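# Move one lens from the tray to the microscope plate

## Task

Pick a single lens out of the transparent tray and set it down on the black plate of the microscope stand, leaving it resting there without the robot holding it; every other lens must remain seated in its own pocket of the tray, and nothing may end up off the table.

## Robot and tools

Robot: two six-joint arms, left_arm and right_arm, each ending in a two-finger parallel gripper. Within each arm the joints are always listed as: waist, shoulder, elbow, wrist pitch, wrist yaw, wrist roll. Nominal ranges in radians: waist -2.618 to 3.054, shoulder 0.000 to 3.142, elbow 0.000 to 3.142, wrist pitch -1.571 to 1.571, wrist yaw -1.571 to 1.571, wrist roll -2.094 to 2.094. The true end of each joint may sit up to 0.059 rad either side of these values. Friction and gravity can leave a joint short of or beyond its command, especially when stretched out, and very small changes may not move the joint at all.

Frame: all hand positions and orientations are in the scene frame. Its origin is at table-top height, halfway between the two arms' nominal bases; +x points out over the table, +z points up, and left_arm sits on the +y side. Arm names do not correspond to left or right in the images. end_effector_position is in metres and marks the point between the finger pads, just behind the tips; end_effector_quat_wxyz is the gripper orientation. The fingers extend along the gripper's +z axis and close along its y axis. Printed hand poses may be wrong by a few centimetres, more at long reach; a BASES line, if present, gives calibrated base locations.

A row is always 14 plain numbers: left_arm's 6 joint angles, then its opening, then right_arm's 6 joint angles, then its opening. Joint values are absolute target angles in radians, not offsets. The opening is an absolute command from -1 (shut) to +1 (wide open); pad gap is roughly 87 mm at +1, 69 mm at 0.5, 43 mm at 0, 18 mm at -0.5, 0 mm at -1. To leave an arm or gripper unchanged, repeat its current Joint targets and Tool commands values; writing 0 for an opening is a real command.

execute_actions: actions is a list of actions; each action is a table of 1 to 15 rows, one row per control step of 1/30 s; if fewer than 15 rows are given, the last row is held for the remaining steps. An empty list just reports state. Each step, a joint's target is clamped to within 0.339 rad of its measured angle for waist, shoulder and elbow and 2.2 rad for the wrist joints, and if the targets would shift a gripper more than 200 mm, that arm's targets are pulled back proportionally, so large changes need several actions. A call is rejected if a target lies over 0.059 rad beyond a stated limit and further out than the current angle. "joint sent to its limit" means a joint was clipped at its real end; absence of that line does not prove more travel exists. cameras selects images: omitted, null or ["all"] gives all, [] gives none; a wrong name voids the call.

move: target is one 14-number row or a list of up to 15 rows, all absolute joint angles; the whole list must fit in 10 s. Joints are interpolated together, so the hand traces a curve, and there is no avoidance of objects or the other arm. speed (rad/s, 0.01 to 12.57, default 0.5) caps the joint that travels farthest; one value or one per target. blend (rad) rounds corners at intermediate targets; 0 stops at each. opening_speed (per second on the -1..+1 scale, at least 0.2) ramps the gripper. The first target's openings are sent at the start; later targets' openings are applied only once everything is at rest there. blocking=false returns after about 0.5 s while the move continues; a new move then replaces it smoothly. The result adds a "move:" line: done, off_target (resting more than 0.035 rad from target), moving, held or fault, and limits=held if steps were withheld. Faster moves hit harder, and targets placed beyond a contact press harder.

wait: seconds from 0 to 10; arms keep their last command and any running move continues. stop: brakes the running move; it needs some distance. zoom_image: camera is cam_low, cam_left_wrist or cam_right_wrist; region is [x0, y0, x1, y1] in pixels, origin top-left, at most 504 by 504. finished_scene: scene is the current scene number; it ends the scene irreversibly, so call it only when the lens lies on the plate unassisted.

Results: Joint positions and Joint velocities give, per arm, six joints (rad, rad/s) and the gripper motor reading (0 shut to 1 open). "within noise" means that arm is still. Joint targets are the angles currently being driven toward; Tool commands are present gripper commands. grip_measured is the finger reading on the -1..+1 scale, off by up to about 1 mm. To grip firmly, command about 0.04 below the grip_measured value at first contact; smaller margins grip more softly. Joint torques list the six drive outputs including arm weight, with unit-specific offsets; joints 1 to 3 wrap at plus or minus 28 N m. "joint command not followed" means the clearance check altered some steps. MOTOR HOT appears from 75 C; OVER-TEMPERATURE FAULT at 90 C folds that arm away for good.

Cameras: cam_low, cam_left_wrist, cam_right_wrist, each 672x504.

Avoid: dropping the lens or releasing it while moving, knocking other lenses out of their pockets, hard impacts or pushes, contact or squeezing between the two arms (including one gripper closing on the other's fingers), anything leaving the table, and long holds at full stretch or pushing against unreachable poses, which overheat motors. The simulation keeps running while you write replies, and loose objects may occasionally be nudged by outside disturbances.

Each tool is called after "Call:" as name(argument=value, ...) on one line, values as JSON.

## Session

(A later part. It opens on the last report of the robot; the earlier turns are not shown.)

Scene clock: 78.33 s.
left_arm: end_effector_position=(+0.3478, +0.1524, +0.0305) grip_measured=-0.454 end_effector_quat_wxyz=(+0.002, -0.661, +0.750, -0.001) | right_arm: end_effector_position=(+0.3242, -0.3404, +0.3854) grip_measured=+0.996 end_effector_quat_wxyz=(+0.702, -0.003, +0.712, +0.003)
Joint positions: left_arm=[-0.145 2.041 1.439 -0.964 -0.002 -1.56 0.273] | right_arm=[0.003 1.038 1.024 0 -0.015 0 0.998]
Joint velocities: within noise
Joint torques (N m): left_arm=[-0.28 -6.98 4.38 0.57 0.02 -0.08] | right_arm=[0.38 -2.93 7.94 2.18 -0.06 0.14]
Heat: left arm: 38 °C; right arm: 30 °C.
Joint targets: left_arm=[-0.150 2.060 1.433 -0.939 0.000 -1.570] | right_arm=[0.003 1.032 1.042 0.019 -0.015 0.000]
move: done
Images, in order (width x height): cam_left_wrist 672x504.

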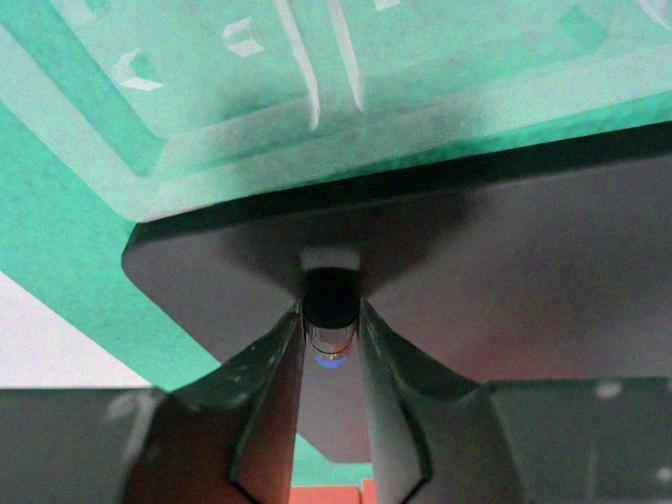

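Call:
move(target=[-0.15, 2.054, 1.435, -0.946, 0, -1.57, -0.30, 0.003, 1.032, 1.042, 0.019, -0.015, 0.0, 1], speed=0.05, opening_speed=0.2, cameras=["cam_left_wrist"])

Call:
zoom_image(camera="cam_left_wrist", region=[250, 220, 420, 400])

Scene clock: 81.43 s.
left_arm: end_effector_position=(+0.3489, +0.1523, +0.0297) grip_measured=-0.300 end_effector_quat_wxyz=(+0.003, -0.661, +0.750, -0.002) | right_arm: end_effector_position=(+0.3242, -0.3404, +0.3854) grip_measured=+0.996 end_effector_quat_wxyz=(+0.702, -0.003, +0.712, +0.003)
Joint positions: left_arm=[-0.145 2.043 1.439 -0.959 -0.002 -1.56 0.35] | right_arm=[0.003 1.038 1.024 0 -0.015 0 0.998]
Joint velocities: within noise
Joint torques (N m): left_arm=[-0.28 -7.69 4.56 0.44 0.02 -0.08] | right_arm=[0.34 -2.89 7.97 2.13 -0.07 0.12]
Heat: left arm: 37 °C; right arm: 30 °C.
Joint targets: left_arm=[-0.150 2.054 1.435 -0.946 0.000 -1.570] | right_arm=[0.003 1.032 1.042 0.019 -0.015 0.000]
move: done
Images, in order (width x height): cam_left_wrist 672x504.

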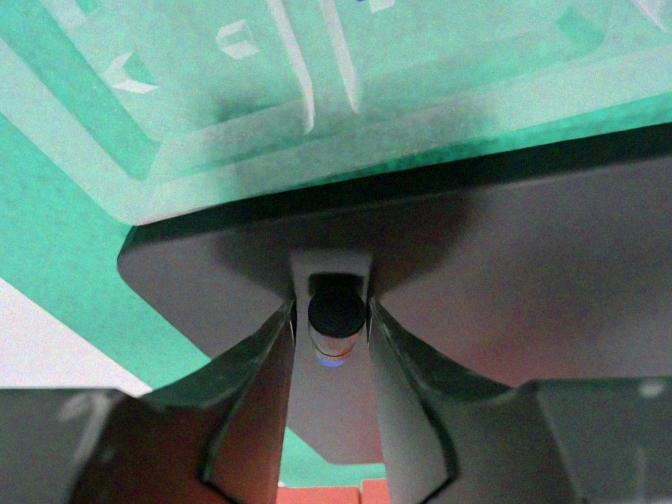

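Scaled by 2.800 from the camera's 672x504 image, which has a finer 960x720 frame.

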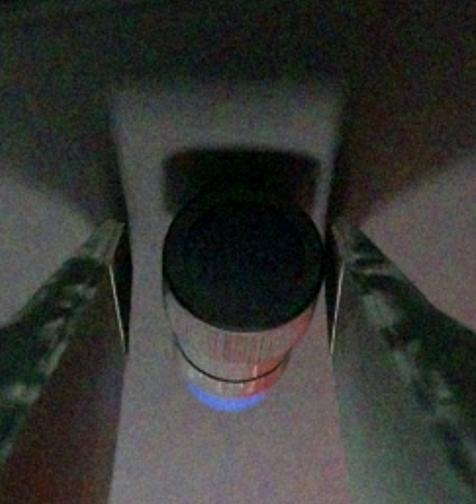

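Call:
move(target=[-0.15, 2.052, 1.436, -0.949, 0, -1.57, 0.3, 0.003, 1.032, 1.042, 0.019, -0.015, 0.0, 1], speed=0.05, opening_speed=0.5, cameras=["cam_left_wrist"])

Call:
move(target=[-0.15, 1.92, 1.60, -1.23, 0, -1.57, 0.3, 0.003, 1.032, 1.042, 0.019, -0.015, 0.0, 1], speed=0.25, cameras=["cam_left_wrist"])

Scene clock: 83.57 s.
left_arm: end_effector_position=(+0.3489, +0.1523, +0.0297) grip_measured=+0.300 end_effector_quat_wxyz=(+0.003, -0.661, +0.750, -0.002) | right_arm: end_effector_position=(+0.3242, -0.3404, +0.3854) grip_measured=+0.996 end_effector_quat_wxyz=(+0.702, -0.003, +0.712, +0.003)
Joint positions: left_arm=[-0.145 2.043 1.439 -0.959 -0.002 -1.56 0.65] | right_arm=[0.003 1.038 1.024 0 -0.015 0 0.998]
Joint velocities: within noise
Joint torques (N m): left_arm=[-0.27 -7.87 4.67 0.4 0.02 -0.08] | right_arm=[0.36 -2.95 7.82 2.18 -0.06 0.13]
Heat: left arm: 37 °C; right arm: 31 °C.
Joint targets: left_arm=[-0.150 2.052 1.436 -0.949 0.000 -1.570] | right_arm=[0.003 1.032 1.042 0.019 -0.015 0.000]
move: done
Images, in order (width x height): cam_left_wrist 672x504.

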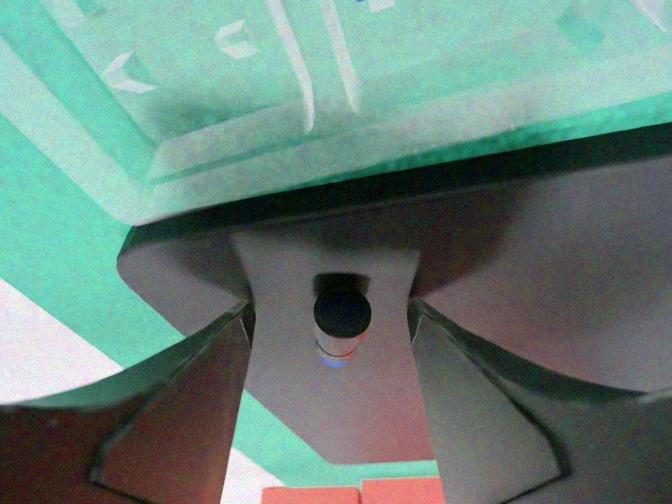

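Scene clock: 85.33 s.
left_arm: end_effector_position=(+0.3342, +0.1540, +0.0942) grip_measured=+0.300 end_effector_quat_wxyz=(-0.008, -0.661, +0.750, +0.010) | right_arm: end_effector_position=(+0.3242, -0.3404, +0.3854) grip_measured=+0.996 end_effector_quat_wxyz=(+0.702, -0.003, +0.712, +0.003)
Joint positions: left_arm=[-0.145 1.958 1.579 -1.218 -0.002 -1.56 0.65] | right_arm=[0.003 1.038 1.024 0 -0.015 0 0.998]
Joint velocities: within noise
Joint torques (N m): left_arm=[-0.28 -11.17 7.01 0.09 0.01 -0.08] | right_arm=[0.36 -3.02 7.91 2.16 -0.05 0.14]
Heat: left arm: 37 °C; right arm: 31 °C.
Joint targets: left_arm=[-0.150 1.920 1.600 -1.230 0.000 -1.570] | right_arm=[0.003 1.032 1.042 0.019 -0.015 0.000]
move: off_target (left_arm); left_arm: the shoulder is farthest, 0.038 rad from its target
Images, in order (width x height): cam_left_wrist 672x504.

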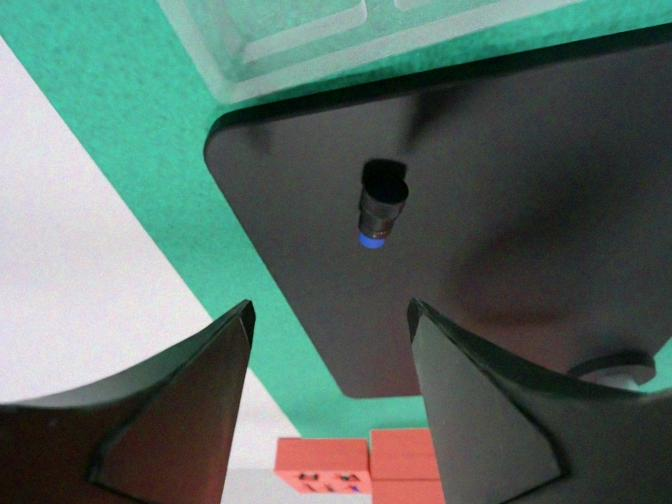

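Call:
finished_scene(scene=2)

The scene is finished: the task was done.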